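# Jog three axes to home marks using teach pendant

## Task

Using the teach pendant, jog every one of the three axes until each sits at its home mark.

## Robot and tools

Robot: two arms, left_arm and right_arm, each ending in a five-finger hand (right_arm a right hand, left_arm its mirror-image left hand). Each arm has a wrist force sensor and a wrist camera. Cameras: cam_high, cam_low (fixed), cam_left_wrist, cam_right_wrist, each 672x504. Arm bases in the scene frame: left_arm at (-0.048, +0.358, 0) m, right_arm at (-0.064, -0.496, 0) m, both turned only slightly about z.

Frames. Scene frame: origin at table-top height midway between the nominal bases, +z up, +x out over the table, left_arm on the +y side. Reported hand poses, velocities and Hand target are in each arm's own base frame. All commanded offsets are along the axes of that arm's current Hand target. The hand point sits 0.05 m in front of the palm and 0.15 m out from the wrist flange; its +z runs along the straight fingers, +y out of the palm, +x across the palm away from the thumb on the right hand (toward the thumb on the left hand). Fingers reach 0.06 to 0.07 m past the point; a bracket on the little-finger side of the wrist can catch on things, and with fingers level the wrist may hang below the point and reach the table first.

The 28-number row (used by execute_actions and move): one flat list covering both arms, every value in [-1, 1]. Order: left_arm dx, dy, dz, rx, ry, rz; left hand little, ring, middle, index, thumb_bend, thumb_turn, force_limit, speed; then the same fourteen for right_arm and right hand. dx..rz are offsets, not poses: they count from the arm's Hand target at the start of the action or move, along that target's axes. 1.0 equals 0.6 m for dx, dy, dz and 180 degrees for the rotation vector rx, ry, rz. Six zeros re-request the current Hand target; repeating a nonzero offset in a new call moves the arm further. Finger values are absolute targets: +1 open/straight, -1 closed/curled; thumb_turn +1 is beside the palm, -1 across in front of it. force_limit maps -1..+1 to roughly 0..10 N at the fingertip (0..15 N for the two thumb motors); speed rises from near zero at -1 to full at +0.48 and stays full above. The hand numbers never mean 'unchanged': to keep a hand as it is, resend the last eight numbers you actually sent for it; if none yet, send its hand_measured six values plus hand_force_limit and hand_speed. Close slowly (speed -0.94 or lower) for a gentle grip.

Tools:
- execute_actions(actions, cameras): actions is a list of actions, each up to 15 rows, one row per 1/30 s step; a short action repeats its last row to fill 15 steps. Every row in an action counts from that action's start pose. Images are returned only for an empty actions list or when cameras are named (["all"], [] or a list of names).
- move(target, speed, blend, stop_force, zero, blocking, cameras): straight-line path toward one row, or a list of up to 15 rows, all offsets from the same starting Hand targets. speed in m/s, 0.002 to 3.6 (default 0.25), turns up to twice that in rad/s; one value or one per target. blend in metres rounds corners in a list (0 means stop at each). stop_force in N, 3 to 120, ends an arm's path when its wrist sensor feels that much push; not reliable while the hand turns; leave it out when backing off a contact. zero (only with stop_force) re-zeros moving arms first. blocking=false returns after about 0.5 s while the move continues (not allowed with stop_force). Paths do not avoid obstacles; keep away from an arm's own base.
- wait(seconds 0 to 10), stop() to brake a running move, zoom_image(camera, region [x0,y0,x1,y1] pixels, up to 504 each side), show_instructions() for reference pages, zero_wrist_force(arm), finished_scene(scene) with the current scene number, which cannot be undone.

Results: end_effector_position (m), end_effector_quat_wxyz, velocities, Hand target (the pose later offsets start from; the hand often settles a little short of it), joint positions and torques, hand_measured, hand_stopped_by (moving, target, force, stalled, fault), hand_load_n (positive = finger pushed open), Wrist force/torque in the end effector's axes plus the peak since last shown. A move adds a 'move:' line: done, off_target, moving, held or fault, with limits such as paced or held. Orientation commands are clipped to within 32 degrees of the current one per step.

Avoid: arms striking each other or the table, fast contacts, pressing past a firm surface (the arms are stiff). Contact torque at a joint limit (132 N m for the big joints, 24.6 N m for wrist joints) or roughly 150 N of outside force halts that arm for 10 s. Overheated motors (MOTOR HOT line, brakes at 85 °C) come from long holding, stretched poses or pushing toward unreachable poses. Do not drop things or let them leave the table. Press pendant buttons gently and slowly, ideally with stop_force, and check cameras before finishing.

Each tool is called after ">>>" by a JSON object that holds its "op" and its "data", one argument or row to a line.

Reference images:

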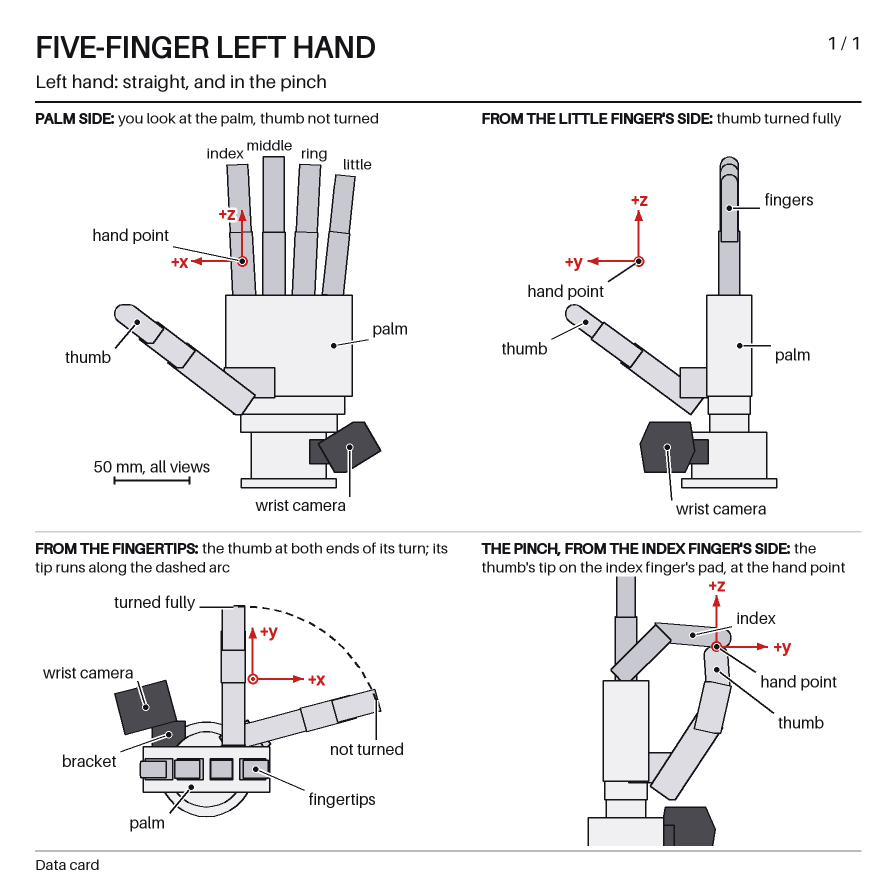

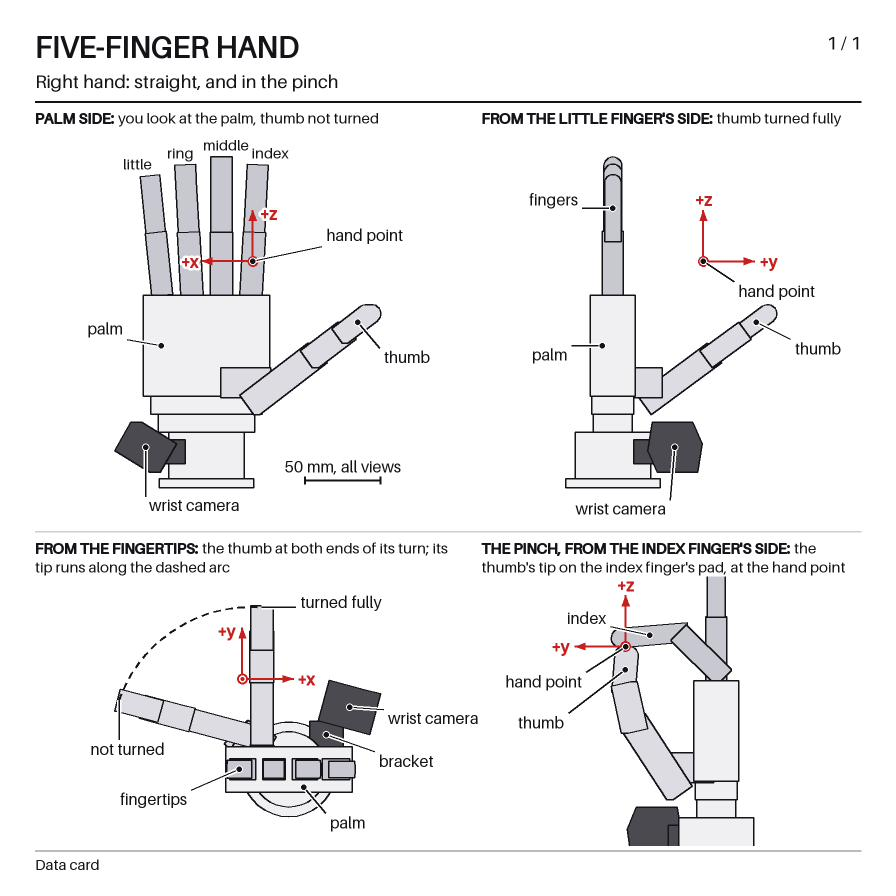

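## Session

>>> {"op": "execute_actions", "data": {
  "actions": []
}}

Scene clock: 0.00 s.
left_arm: end_effector_position=(+0.5507, -0.6194, +0.3604) hand_measured=(+1.000, +1.000, +1.000, +1.000, +1.000, +1.000) hand_load_n=(+0.0, +0.0, +0.0, +0.0, +0.0, +0.0) hand_stopped_by=(target, target, target, target, target, target) hand_force_limit=0.00 hand_speed=-0.80 end_effector_quat_wxyz=(+0.629, +0.453, +0.622, -0.115) | right_arm: end_effector_position=(+0.2255, +0.0719, +0.2655) hand_measured=(+1.000, +1.000, +1.000, +1.000, +1.000, +1.000) hand_load_n=(-0.5, +0.0, +0.0, +0.0, +0.0, +0.0) hand_stopped_by=(target, target, target, target, target, target) hand_force_limit=0.00 hand_speed=-0.80 end_effector_quat_wxyz=(-0.054, +0.363, +0.928, -0.067)
Joint positions: left_arm=[2.396 -2.067 -1.152 3.035 -1.508 -1.11] | right_arm=[-0.342 -1.868 2.013 1.538 1.7 -1.16]
Joint velocities: within noise
Joint torques (N m): no reading
Wrist force (N): no reading
Wrist torque (N m): no reading
Wrist force, peak (N): no reading
Hand target: left_arm +0.5507, -0.6194, +0.3604; +0.629, +0.453, +0.622, -0.115 | right_arm +0.2255, +0.0719, +0.2655; -0.054, +0.363, +0.928, -0.067

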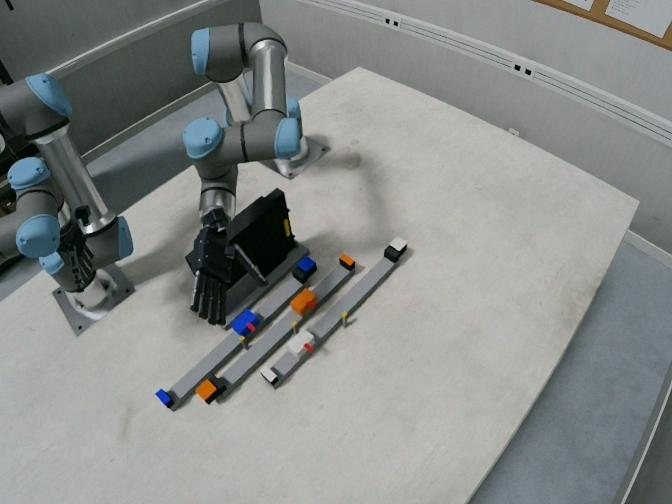

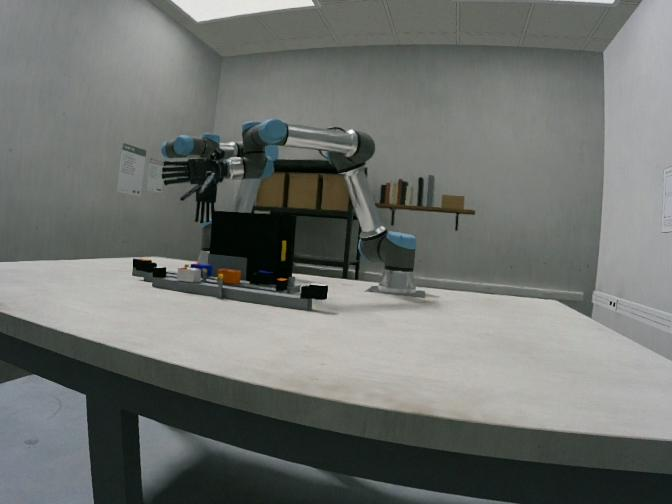

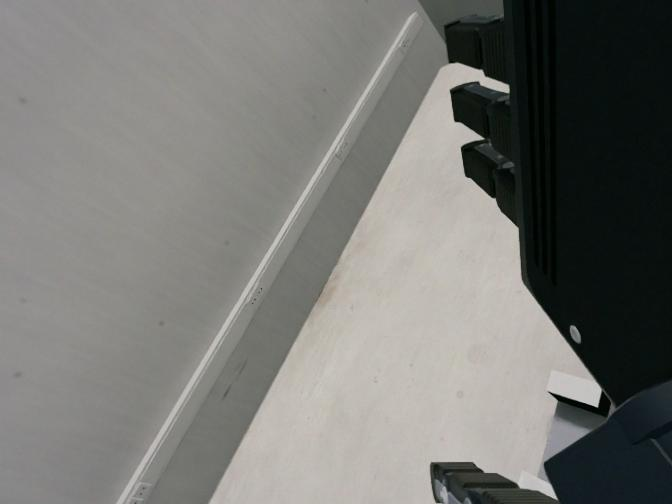

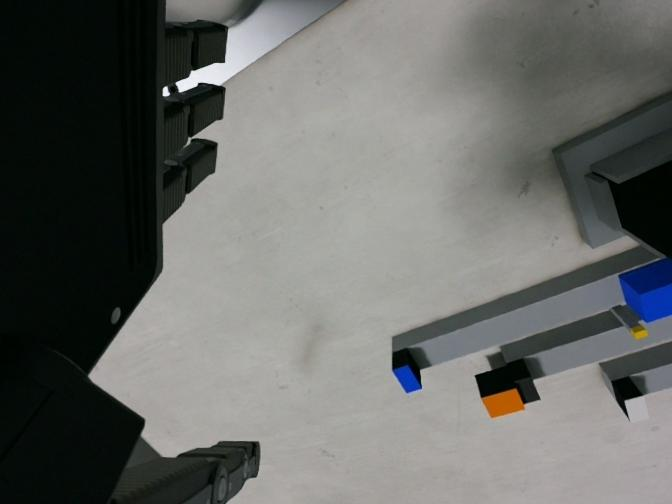

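>>> {"op": "zoom_image", "data": {
  "camera": "cam_high",
  "region": [140, 170, 420, 420]
}}

>>> {"op": "zoom_image", "data": {
  "camera": "cam_low",
  "region": [120, 190, 350, 320]
}}

>>> {"op": "zoom_image", "data": {
  "camera": "cam_right_wrist",
  "region": [380, 80, 672, 430]
}}

Scaled by 1.800.

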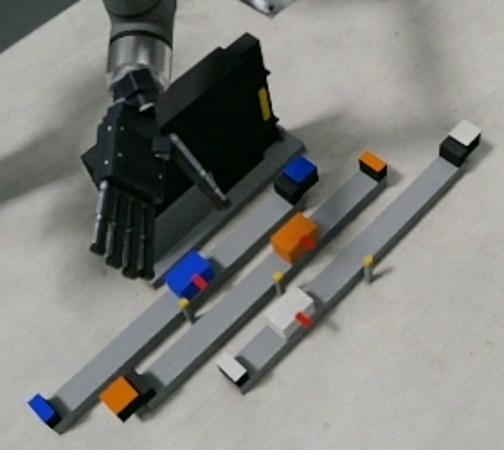

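Scaled by 2.191.

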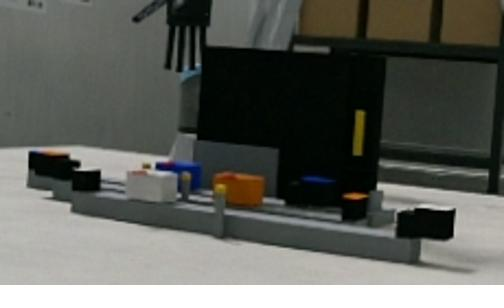

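Scaled by 1.440.

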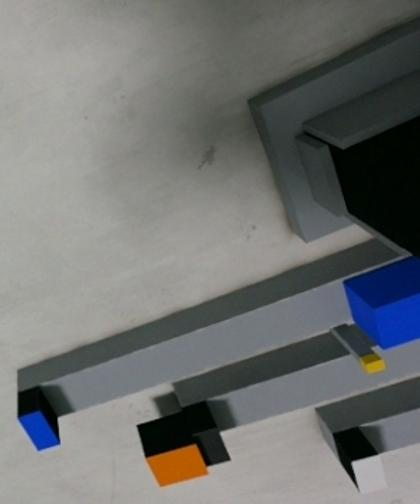

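>>> {"op": "move", "data": {
  "target": [0.3317,0.3258,-0.5662,0.191,0.397,0,1,1,1,1,1,1,0,-0.8,0,0,0,0,0,0,1,1,1,1,1,1,0,-0.8],
  "cameras": ["all"]
}}

Scene clock: 85.07 s.
left_arm: end_effector_position=(+0.4984, -0.1843, +0.3296) hand_measured=(+1.000, +1.000, +1.000, +1.000, +1.000, +1.000) hand_load_n=(+0.0, +0.0, +0.0, +0.0, +0.0, +0.0) hand_stopped_by=(target, target, target, target, target, target) hand_force_limit=0.00 hand_speed=-0.80 end_effector_quat_wxyz=(+0.002, +0.588, +0.809, +0.000) | right_arm: end_effector_position=(+0.2255, +0.0719, +0.2655) hand_measured=(+1.000, +1.000, +1.000, +1.000, +1.000, +1.000) hand_load_n=(+0.0, +0.0, +0.0, +0.0, +0.0, +0.0) hand_stopped_by=(target, target, target, target, target, target) hand_force_limit=0.00 hand_speed=-0.80 end_effector_quat_wxyz=(-0.054, +0.363, +0.928, -0.067)
Joint positions: left_arm=[2.933 -2.055 -0.981 1.468 -1.569 -0.521] | right_arm=[-0.342 -1.868 2.013 1.538 1.7 -1.16]
Joint torques (N m): left_arm=[8.48 22.68 11.6 -4.62 -1.02 2.39] | right_arm=[-1.61 -5.25 -18.14 2.67 0.55 0.08]
Wrist force (N): left_arm=[-0.4 0.7 1.2] | right_arm=[0.0 -0.2 0.1]
Wrist torque (N m): left_arm=[0.16 -0.02 0.08] | right_arm=[-0.04 0.00 -0.01]
Wrist force, peak (N): left_arm=[0.1 1.0 1.2] | right_arm=[0.1 -0.4 0.5]
Hand target: left_arm +0.4984, -0.1841, +0.3296; +0.001, +0.588, +0.809, +0.000 | right_arm +0.2255, +0.0719, +0.2655; -0.054, +0.363, +0.928, -0.067
Off the commanded pose: left_arm 0.000 m, 0 deg | right_arm 0.000 m, 0 deg.
move: done
camera_calibration:
cam_left_wrist: T_world_to_cam=[[-0.999725, -0.0186129, -0.0142793, 0.501462], [-0.0232901, 0.860435, 0.509027, 0.00357979], [0.00281192, 0.50922, -0.860632, 0.488981], [0, 0, 0, 1]] pos_world=[0.500032, -0.242745, 0.426171]

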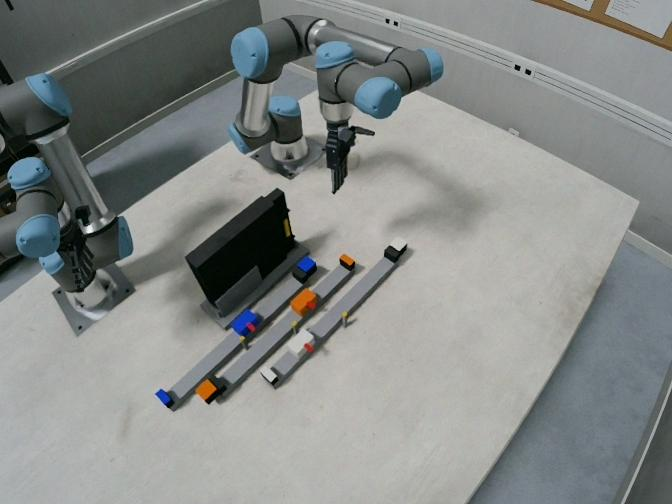

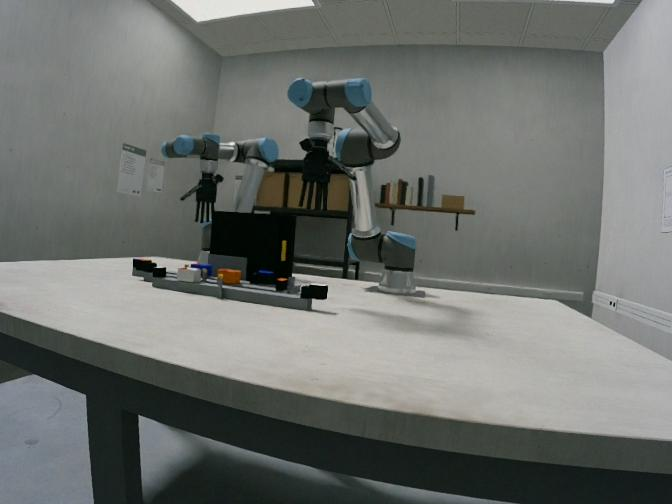

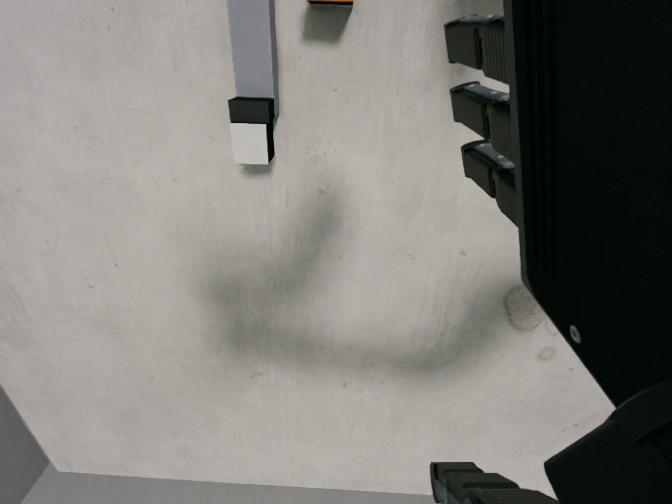

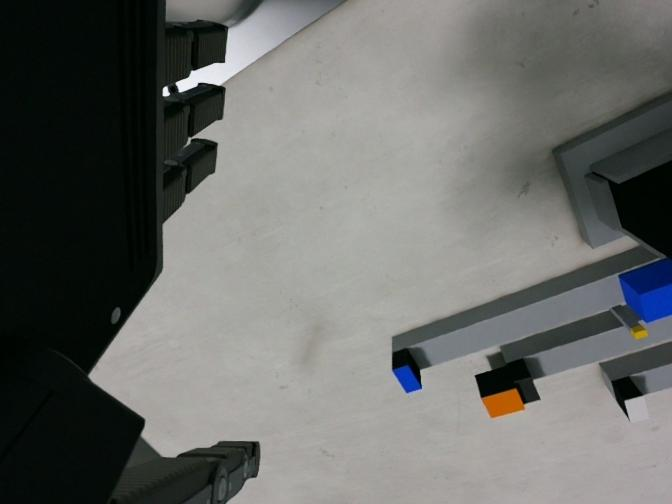

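>>> {"op": "zoom_image", "data": {
  "camera": "cam_high",
  "region": [140, 170, 420, 420]
}}

>>> {"op": "zoom_image", "data": {
  "camera": "cam_low",
  "region": [120, 190, 350, 320]
}}

Scaled by 1.800.

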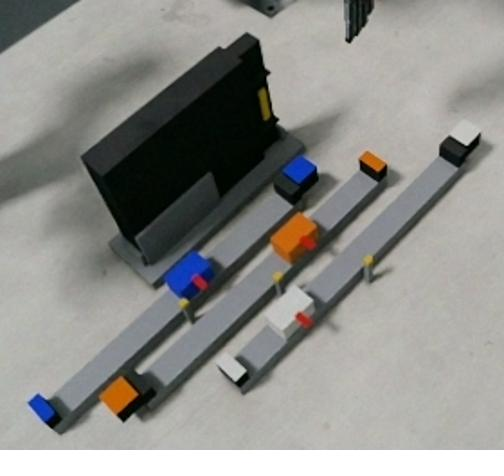

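Scaled by 2.191.

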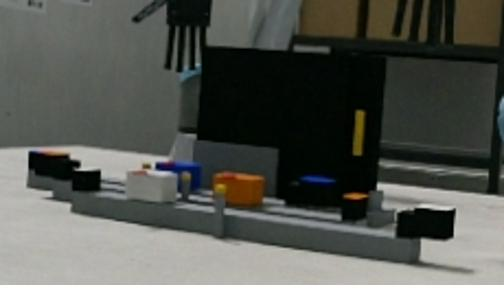

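>>> {"op": "move", "data": {
  "target": [0,0,0,0,0,-0.883,1,1,1,1,1,1,0,-0.8,0.492,0.2688,-0.128,-0.0849,-0.1411,-0.2277,1,1,1,1,1,1,0,-0.8],
  "cameras": ["all"]
}}

Scene clock: 111.10 s.
left_arm: end_effector_position=(+0.4984, -0.1841, +0.3296) hand_measured=(+1.000, +1.000, +1.000, +1.000, +1.000, +1.000) hand_load_n=(+0.0, +0.0, +0.0, +0.0, +0.5, +0.0) hand_stopped_by=(target, target, target, target, target, target) hand_force_limit=0.00 hand_speed=-0.80 end_effector_quat_wxyz=(+0.000, +0.687, -0.726, +0.001) end_effector_velocity=(+0.000, +0.000, +0.000) end_effector_angular_velocity=(-0.001, +0.000, +0.006) | right_arm: end_effector_position=(+0.1287, +0.3967, +0.3301) hand_measured=(+1.000, +1.000, +1.000, +1.000, +1.000, +1.000) hand_load_n=(+0.0, +0.0, +0.0, +0.0, +0.0, +0.0) hand_stopped_by=(target, target, target, target, target, target) hand_force_limit=0.00 hand_speed=-0.80 end_effector_quat_wxyz=(+0.174, +0.000, +0.985, +0.000)
Joint positions: left_arm=[3.101 -2.313 -0.56 1.304 -1.569 -3.127] | right_arm=[1.122 -1.534 1.577 1.37 1.885 -0.474]
Joint velocities: left_arm=[0 0.001 -0.002 0.001 0.001 -0.005] | right_arm=[within noise]
Joint torques (N m): left_arm=[8.89 53.74 10.1 -0.03 -1.07 -2.44] | right_arm=[11.52 -9.12 -25.97 -0.92 2.19 -1.24]
Wrist force (N): left_arm=[-0.4 0.8 1.1] | right_arm=[0.0 0.0 0.4]
Wrist torque (N m): left_arm=[0.20 -0.02 0.27] | right_arm=[-0.02 -0.17 0.01]
Wrist force, peak (N): left_arm=[-0.8 0.8 1.5] | right_arm=[-0.3 0.3 0.8]
Hand target: left_arm +0.4984, -0.1841, +0.3296; +0.000, +0.687, -0.726, +0.001 | right_arm +0.1287, +0.3968, +0.3301; +0.174, +0.000, +0.985, +0.000
Off the commanded pose: left_arm 0.000 m, 0 deg | right_arm 0.000 m, 0 deg.
move: done
camera_calibration:
cam_left_wrist: T_world_to_cam=[[0.939475, -0.342498, -0.00905233, -0.526284], [-0.289846, -0.808585, 0.512035, -0.172028], [-0.18269, -0.47842, -0.858917, 0.398925], [0, 0, 0, 1]] pos_world=[0.517449, -0.128496, 0.425963]
cam_right_wrist: T_world_to_cam=[[-0.2366, 0.96742, -0.0901057, -0.322631], [0.600941, 0.21858, 0.768825, -0.422666], [0.763472, 0.127756, -0.633079, 0.179399], [0, 0, 0, 1]] pos_world=[0.0406969, 0.381586, 0.40946]

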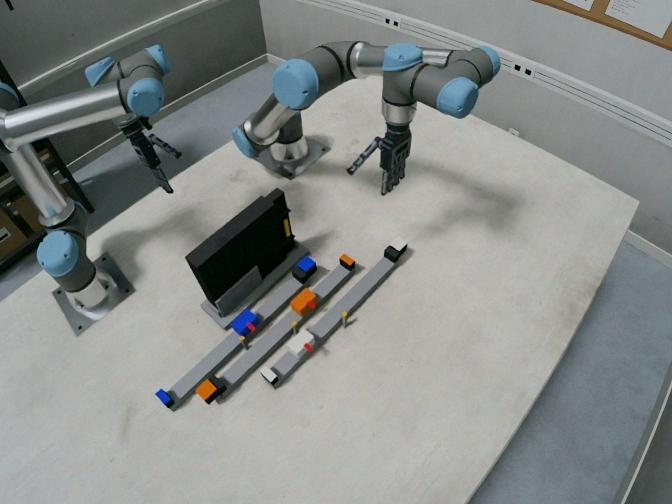

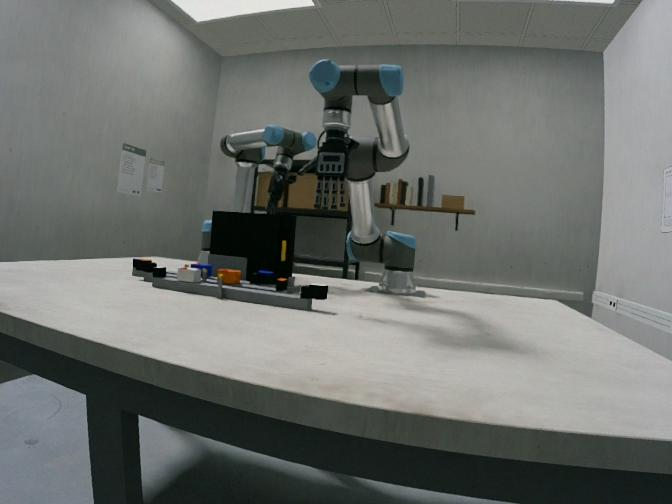

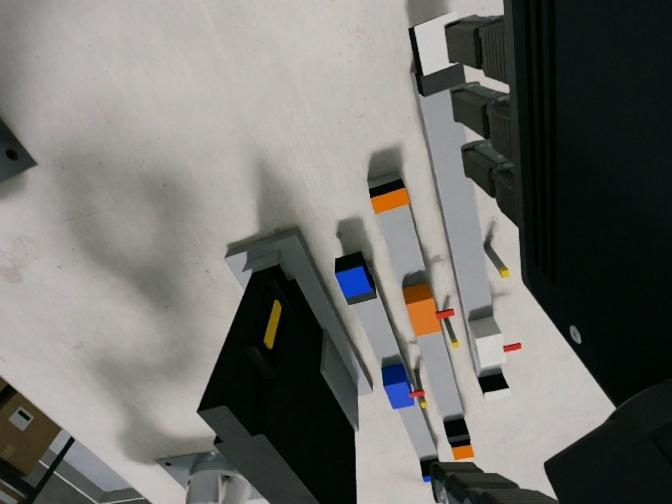

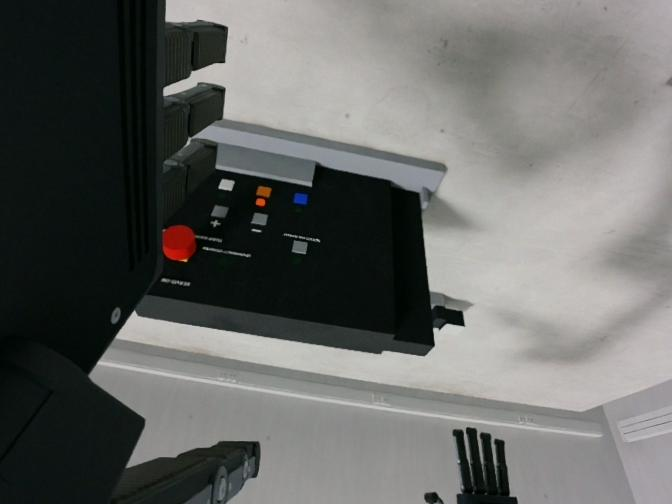

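>>> {"op": "zoom_image", "data": {
  "camera": "cam_right_wrist",
  "region": [140, 110, 480, 360]
}}

>>> {"op": "zoom_image", "data": {
  "camera": "cam_right_wrist",
  "region": [150, 160, 340, 300]
}}

>>> {"op": "zoom_image", "data": {
  "camera": "cam_left_wrist",
  "region": [180, 200, 540, 480]
}}

Scaled by 1.482.

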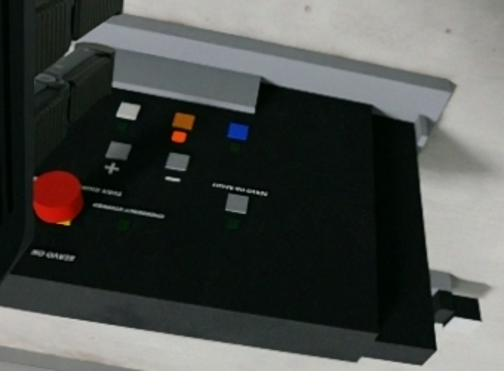

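Scaled by 2.653.

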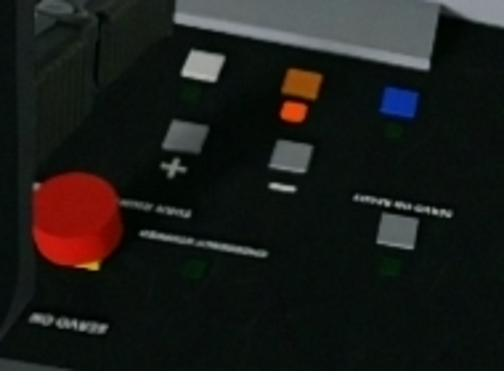

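Scaled by 1.400.

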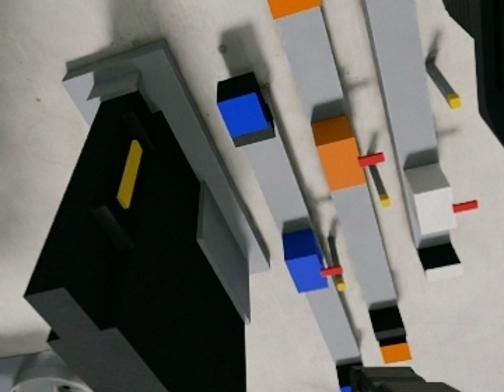

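>>> {"op": "zoom_image", "data": {
  "camera": "cam_right_wrist",
  "region": [150, 225, 260, 295]
}}

>>> {"op": "zoom_image", "data": {
  "camera": "cam_right_wrist",
  "region": [270, 180, 340, 270]
}}

>>> {"op": "zoom_image", "data": {
  "camera": "cam_right_wrist",
  "region": [190, 170, 330, 240]
}}

Scaled by 4.582.

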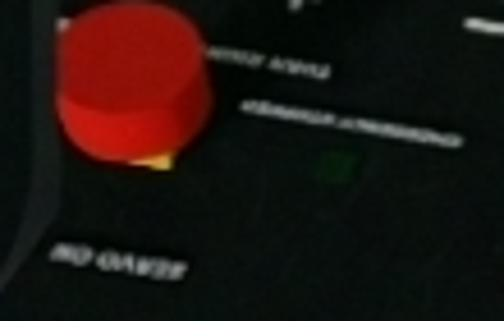

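Scaled by 5.600.

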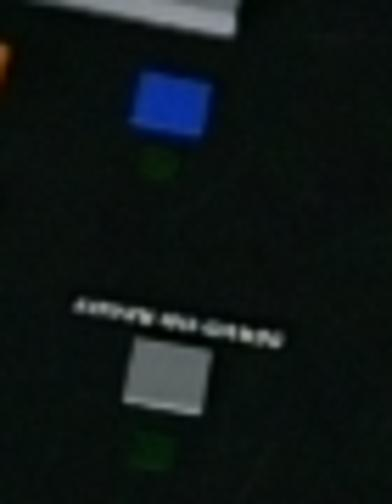

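Scaled by 3.600.

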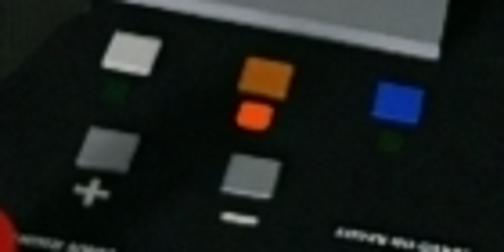

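>>> {"op": "move", "data": {
  "target": [0,0,0,0,0,0,1,1,1,1,1,1,0,-0.8,-0.0498,-0.1667,0.1068,0,0,0,1,1,1,1,1,1,0,-0.8],
  "cameras": ["cam_right_wrist"]
}}

>>> {"op": "zoom_image", "data": {
  "camera": "cam_right_wrist",
  "region": [200, 80, 440, 320]
}}

Scene clock: 127.90 s.
left_arm: end_effector_position=(+0.4984, -0.1841, +0.3296) hand_measured=(+1.000, +1.000, +1.000, +1.000, +1.000, +1.000) hand_load_n=(+0.0, +0.0, +0.0, +0.0, +0.0, +0.0) hand_stopped_by=(target, target, target, target, target, target) hand_force_limit=0.00 hand_speed=-0.80 end_effector_quat_wxyz=(+0.000, +0.687, -0.726, +0.001) | right_arm: end_effector_position=(+0.1788, +0.2968, +0.2802) hand_measured=(+1.000, +1.000, +1.000, +1.000, +1.000, +1.000) hand_load_n=(+0.0, +0.0, +0.0, +0.0, +0.0, +0.0) hand_stopped_by=(target, target, target, target, target, target) hand_force_limit=0.00 hand_speed=-0.80 end_effector_quat_wxyz=(+0.174, +0.000, +0.985, +0.000)
Joint positions: left_arm=[3.101 -2.312 -0.56 1.304 -1.569 -3.127] | right_arm=[0.731 -1.778 1.9 1.183 1.802 -0.871]
Joint torques (N m): left_arm=[7.87 54.82 10.45 -0.28 -1.12 -2.22] | right_arm=[-12.04 -18.94 -12.48 -0.98 -1 -2.29]
Wrist force (N): left_arm=[-0.2 0.7 1.2] | right_arm=[-0.1 -0.1 0.1]
Wrist torque (N m): left_arm=[0.17 -0.05 0.28] | right_arm=[-0.01 -0.11 0.11]
Wrist force, peak (N): left_arm=[-0.6 1.0 1.5] | right_arm=[0.1 -0.6 1.0]
Hand target: left_arm +0.4984, -0.1841, +0.3296; +0.000, +0.687, -0.726, +0.001 | right_arm +0.1788, +0.2968, +0.2801; +0.174, +0.000, +0.985, +0.000
Off the commanded pose: left_arm 0.000 m, 0 deg | right_arm 0.000 m, 0 deg.
move: done
camera_calibration:
cam_right_wrist: T_world_to_cam=[[-0.236515, 0.967432, -0.0902047, -0.218604], [0.600848, 0.218586, 0.768896, -0.392592], [0.763572, 0.127656, -0.632979, 0.122305], [0, 0, 0, 1]] pos_world=[0.0907963, 0.281686, 0.35956]
Images, in order (width x height): cam_right_wrist 672x504.

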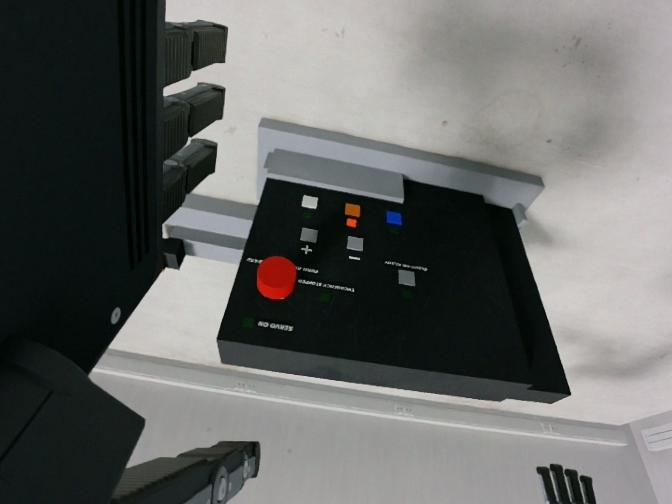

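Scaled by 2.100.

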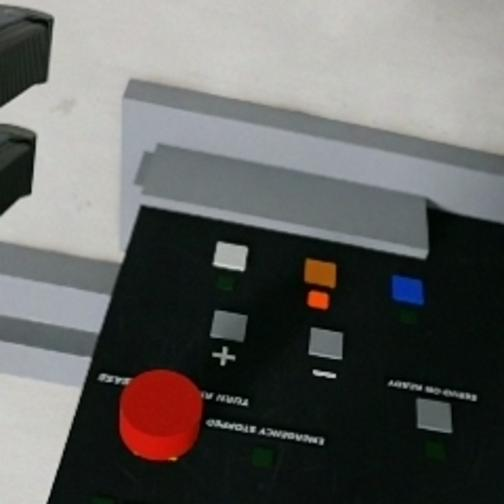

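>>> {"op": "zoom_image", "data": {
  "camera": "cam_right_wrist",
  "region": [230, 245, 370, 335]
}}

>>> {"op": "zoom_image", "data": {
  "camera": "cam_right_wrist",
  "region": [340, 180, 440, 300]
}}

Scaled by 3.600.

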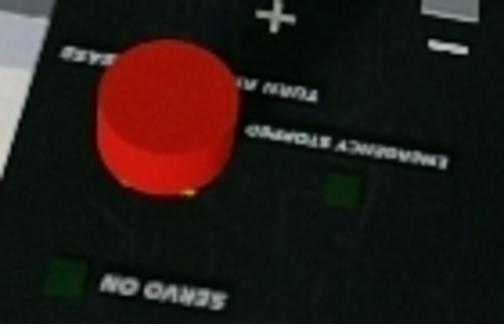

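Scaled by 4.200.

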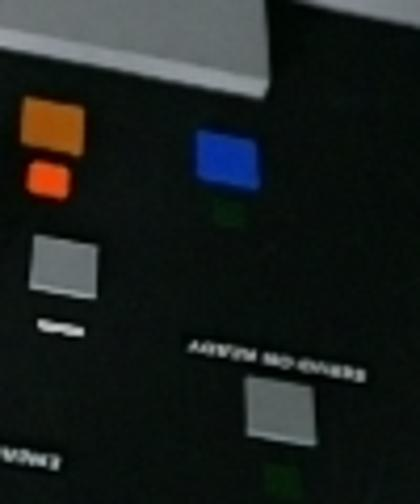

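>>> {"op": "move", "data": {
  "target": [0.2333,0.0155,0.1167,0,0,0,1,1,1,0,1,1,0,0,0,0,0,0,0,0,1,1,1,0,1,1,0,0],
  "cameras": ["all"]
}}

Scene clock: 176.77 s.
left_arm: end_effector_position=(+0.4815, -0.3233, +0.2599) hand_measured=(+1.000, +1.000, +1.000, +0.000, +1.000, +1.000) hand_load_n=(+0.0, +0.0, +0.0, +0.0, +0.0, +0.0) hand_stopped_by=(target, target, target, target, target, target) hand_force_limit=0.00 hand_speed=0.00 end_effector_quat_wxyz=(+0.000, +0.687, -0.726, +0.001) | right_arm: end_effector_position=(+0.1788, +0.2968, +0.2801) hand_measured=(+1.000, +1.000, +1.000, +0.000, +1.000, +1.000) hand_load_n=(+0.5, +0.0, +0.0, +0.0, -0.5, +0.0) hand_stopped_by=(target, target, target, target, target, target) hand_force_limit=0.00 hand_speed=0.00 end_effector_quat_wxyz=(+0.174, +0.000, +0.985, +0.000)
Joint positions: left_arm=[2.861 -2.41 -0.569 1.41 -1.57 -3.368] | right_arm=[0.731 -1.778 1.9 1.183 1.801 -0.871]
Joint torques (N m): left_arm=[-8.02 33.74 21.9 -4.56 -0.99 -2.51] | right_arm=[-12.14 -19.1 -17.22 1.11 -0.69 -2.36]
Wrist force (N): left_arm=[-0.4 1.0 1.4] | right_arm=[-0.1 -0.1 0.3]
Wrist torque (N m): left_arm=[0.20 -0.03 0.26] | right_arm=[-0.02 -0.13 0.10]
Wrist force, peak (N): left_arm=[0.5 0.9 1.9] | right_arm=[-0.6 0.5 0.7]
Hand target: left_arm +0.4816, -0.3235, +0.2598; +0.000, +0.687, -0.726, +0.001 | right_arm +0.1788, +0.2968, +0.2801; +0.174, +0.000, +0.985, +0.000
Off the commanded pose: left_arm 0.000 m, 0 deg | right_arm 0.000 m, 0 deg.
move: done
camera_calibration:
cam_left_wrist: T_world_to_cam=[[0.939668, -0.341969, -0.00897779, -0.558789], [-0.289416, -0.808706, 0.512088, -0.25403], [-0.182378, -0.478594, -0.858886, 0.269179], [0, 0, 0, 1]] pos_world=[0.500648, -0.267697, 0.356263]
cam_right_wrist: T_world_to_cam=[[-0.236681, 0.967404, -0.090068, -0.218542], [0.60086, 0.21859, 0.768886, -0.392491], [0.763511, 0.127862, -0.63301, 0.122213], [0, 0, 0, 1]] pos_world=[0.0907969, 0.281586, 0.35946]

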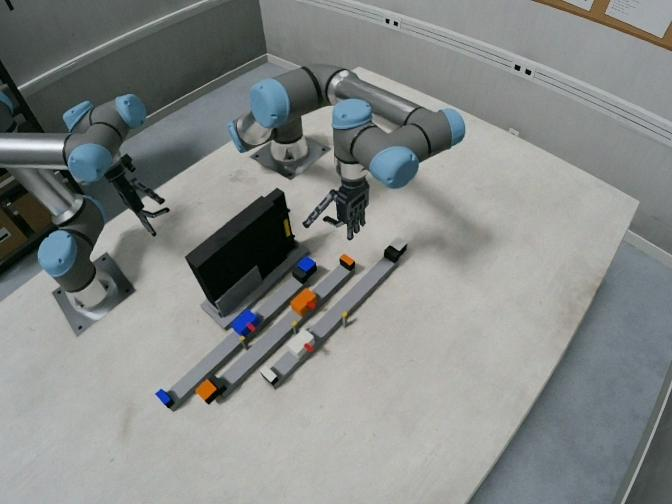

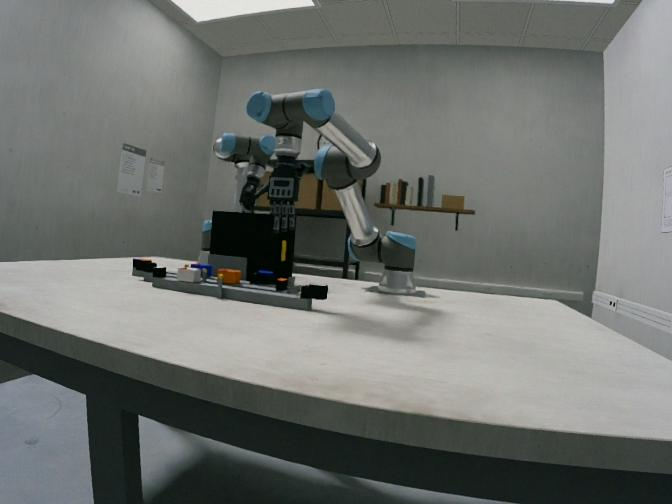

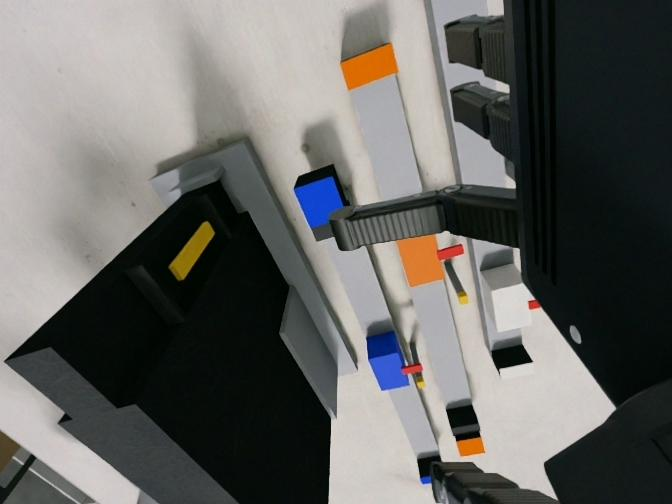

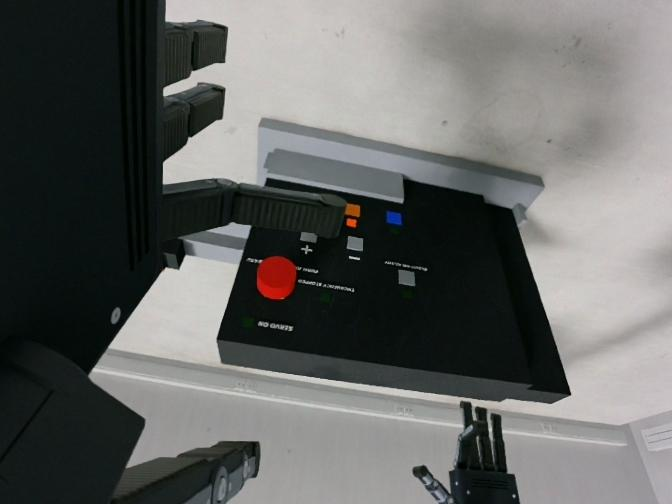

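>>> {"op": "zoom_image", "data": {
  "camera": "cam_left_wrist",
  "region": [0, 120, 360, 400]
}}

>>> {"op": "zoom_image", "data": {
  "camera": "cam_right_wrist",
  "region": [210, 170, 450, 350]
}}

Scaled by 1.400.

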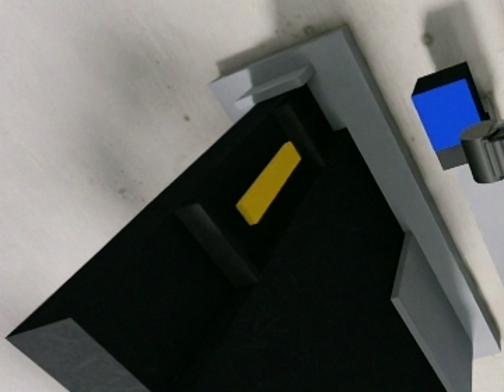

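Scaled by 2.100.

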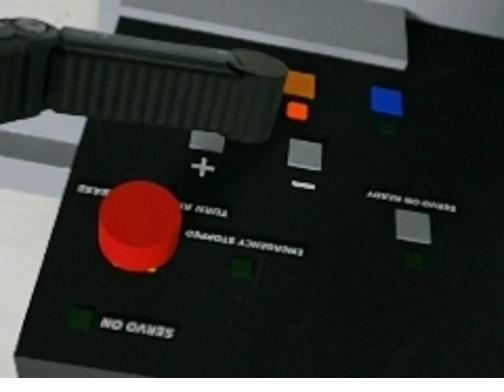

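>>> {"op": "zoom_image", "data": {
  "camera": "cam_left_wrist",
  "region": [0, 320, 200, 504]
}}

>>> {"op": "zoom_image", "data": {
  "camera": "cam_high",
  "region": [170, 170, 330, 290]
}}

>>> {"op": "zoom_image", "data": {
  "camera": "cam_right_wrist",
  "region": [440, 160, 600, 420]
}}

Scaled by 2.520.

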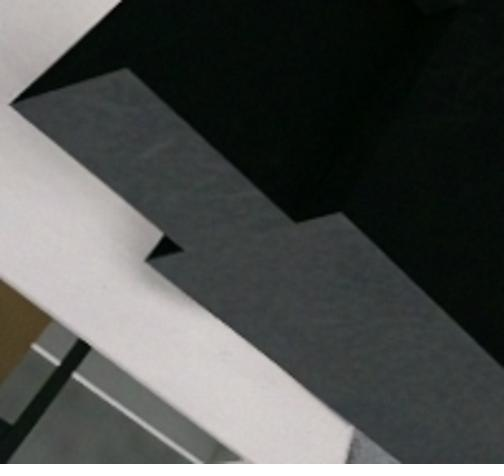

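Scaled by 3.150.

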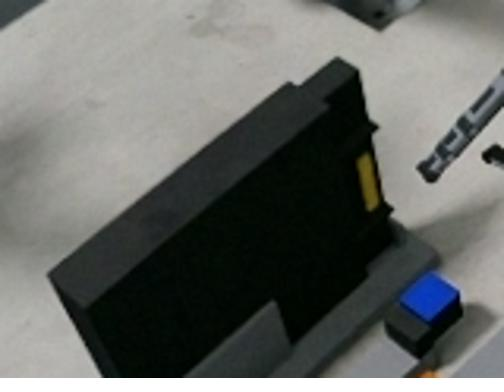

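Scaled by 1.938.

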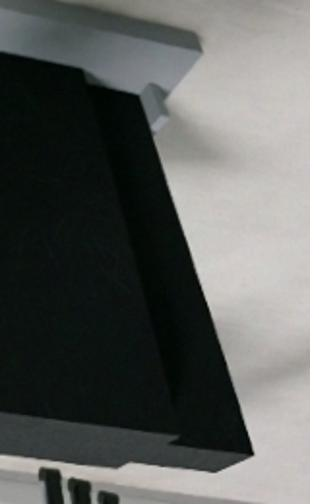

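>>> {"op": "move", "data": {
  "target": [
    [0,0,0,0,0,0,1,1,1,0,1,1,0,0,-0.0302,0.1053,0.1177,0.1065,0.0746,0.6042,1,1,1,0,1,1,0,0],
    [0,0,0,0,0,0,1,1,1,0,1,1,0,0,-0.1222,0.1553,0.206,0.1065,0.0746,0.6042,1,1,1,0,1,1,0,0]
  ],
  "cameras": ["all"]
}}

Scene clock: 241.10 s.
left_arm: end_effector_position=(+0.4816, -0.3235, +0.2598) hand_measured=(+1.000, +1.000, +1.000, +0.000, +1.000, +1.000) hand_load_n=(+0.0, +0.0, +0.0, +0.0, +0.0, +0.0) hand_stopped_by=(target, target, target, target, target, target) hand_force_limit=0.00 hand_speed=0.00 end_effector_quat_wxyz=(+0.000, +0.687, -0.726, +0.001) | right_arm: end_effector_position=(+0.2900, +0.3900, +0.1893) hand_measured=(+1.000, +1.000, +1.000, +0.000, +1.000, +1.000) hand_load_n=(+0.0, +0.0, +0.0, +0.0, +0.0, +0.0) hand_stopped_by=(target, target, target, target, target, target) hand_force_limit=0.00 hand_speed=0.00 end_effector_quat_wxyz=(+0.000, +0.819, +0.574, +0.001)
Joint positions: left_arm=[2.86 -2.41 -0.568 1.41 -1.57 -3.368] | right_arm=[0.796 -1.071 1.318 1.323 1.571 1.145]
Joint torques (N m): left_arm=[-8.08 33.28 21.58 -4.46 -1.29 -2.44] | right_arm=[-12.92 -27.29 -24.2 5.65 -1.17 -2.33]
Wrist force (N): left_arm=[-0.3 0.7 1.5] | right_arm=[0.3 -0.1 0.5]
Wrist torque (N m): left_arm=[0.16 -0.02 0.26] | right_arm=[-0.10 -0.09 0.08]
Wrist force, peak (N): left_arm=[-0.6 0.7 1.7] | right_arm=[0.8 0.9 0.7]
Hand target: left_arm +0.4816, -0.3235, +0.2598; +0.000, +0.687, -0.726, +0.001 | right_arm +0.2901, +0.3901, +0.1893; +0.000, +0.819, +0.574, +0.001
Off the commanded pose: left_arm 0.000 m, 0 deg | right_arm 0.000 m, 0 deg.
move: done
camera_calibration:
cam_left_wrist: T_world_to_cam=[[0.939689, -0.34191, -0.00905595, -0.558791], [-0.289342, -0.808778, 0.512016, -0.254091], [-0.182387, -0.478515, -0.858928, 0.269086], [0, 0, 0, 1]] pos_world=[0.500648, -0.267797, 0.356163]
cam_right_wrist: T_world_to_cam=[[0.995644, -0.0931969, -0.00274379, -0.250802], [-0.0784787, -0.853569, 0.515035, 0.253328], [-0.0503417, -0.512576, -0.857165, 0.496177], [0, 0, 0, 1]] pos_world=[0.294568, 0.447187, 0.294144]

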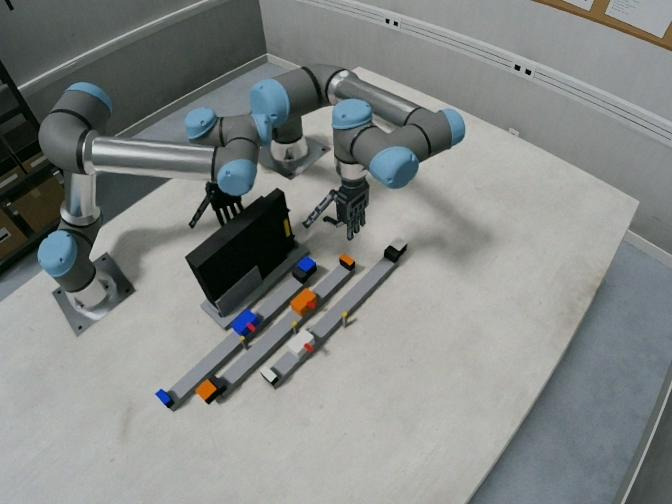

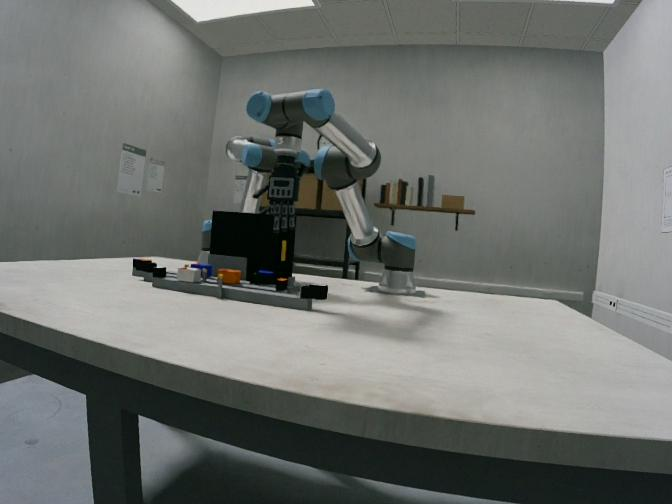

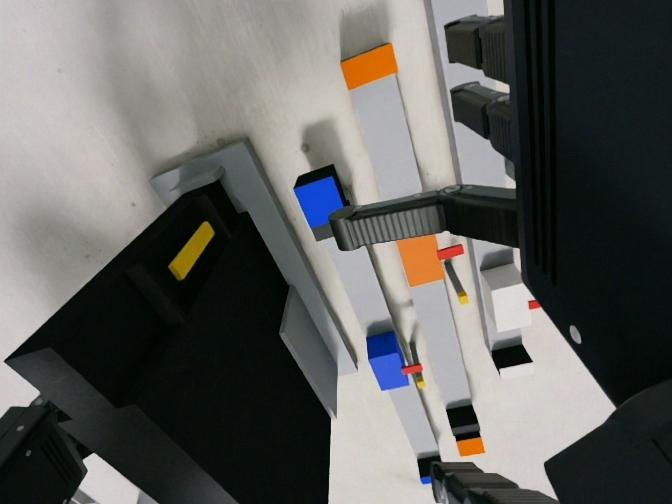

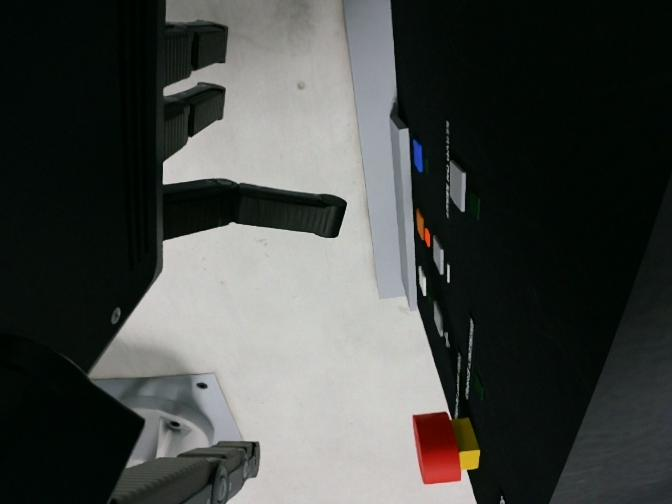

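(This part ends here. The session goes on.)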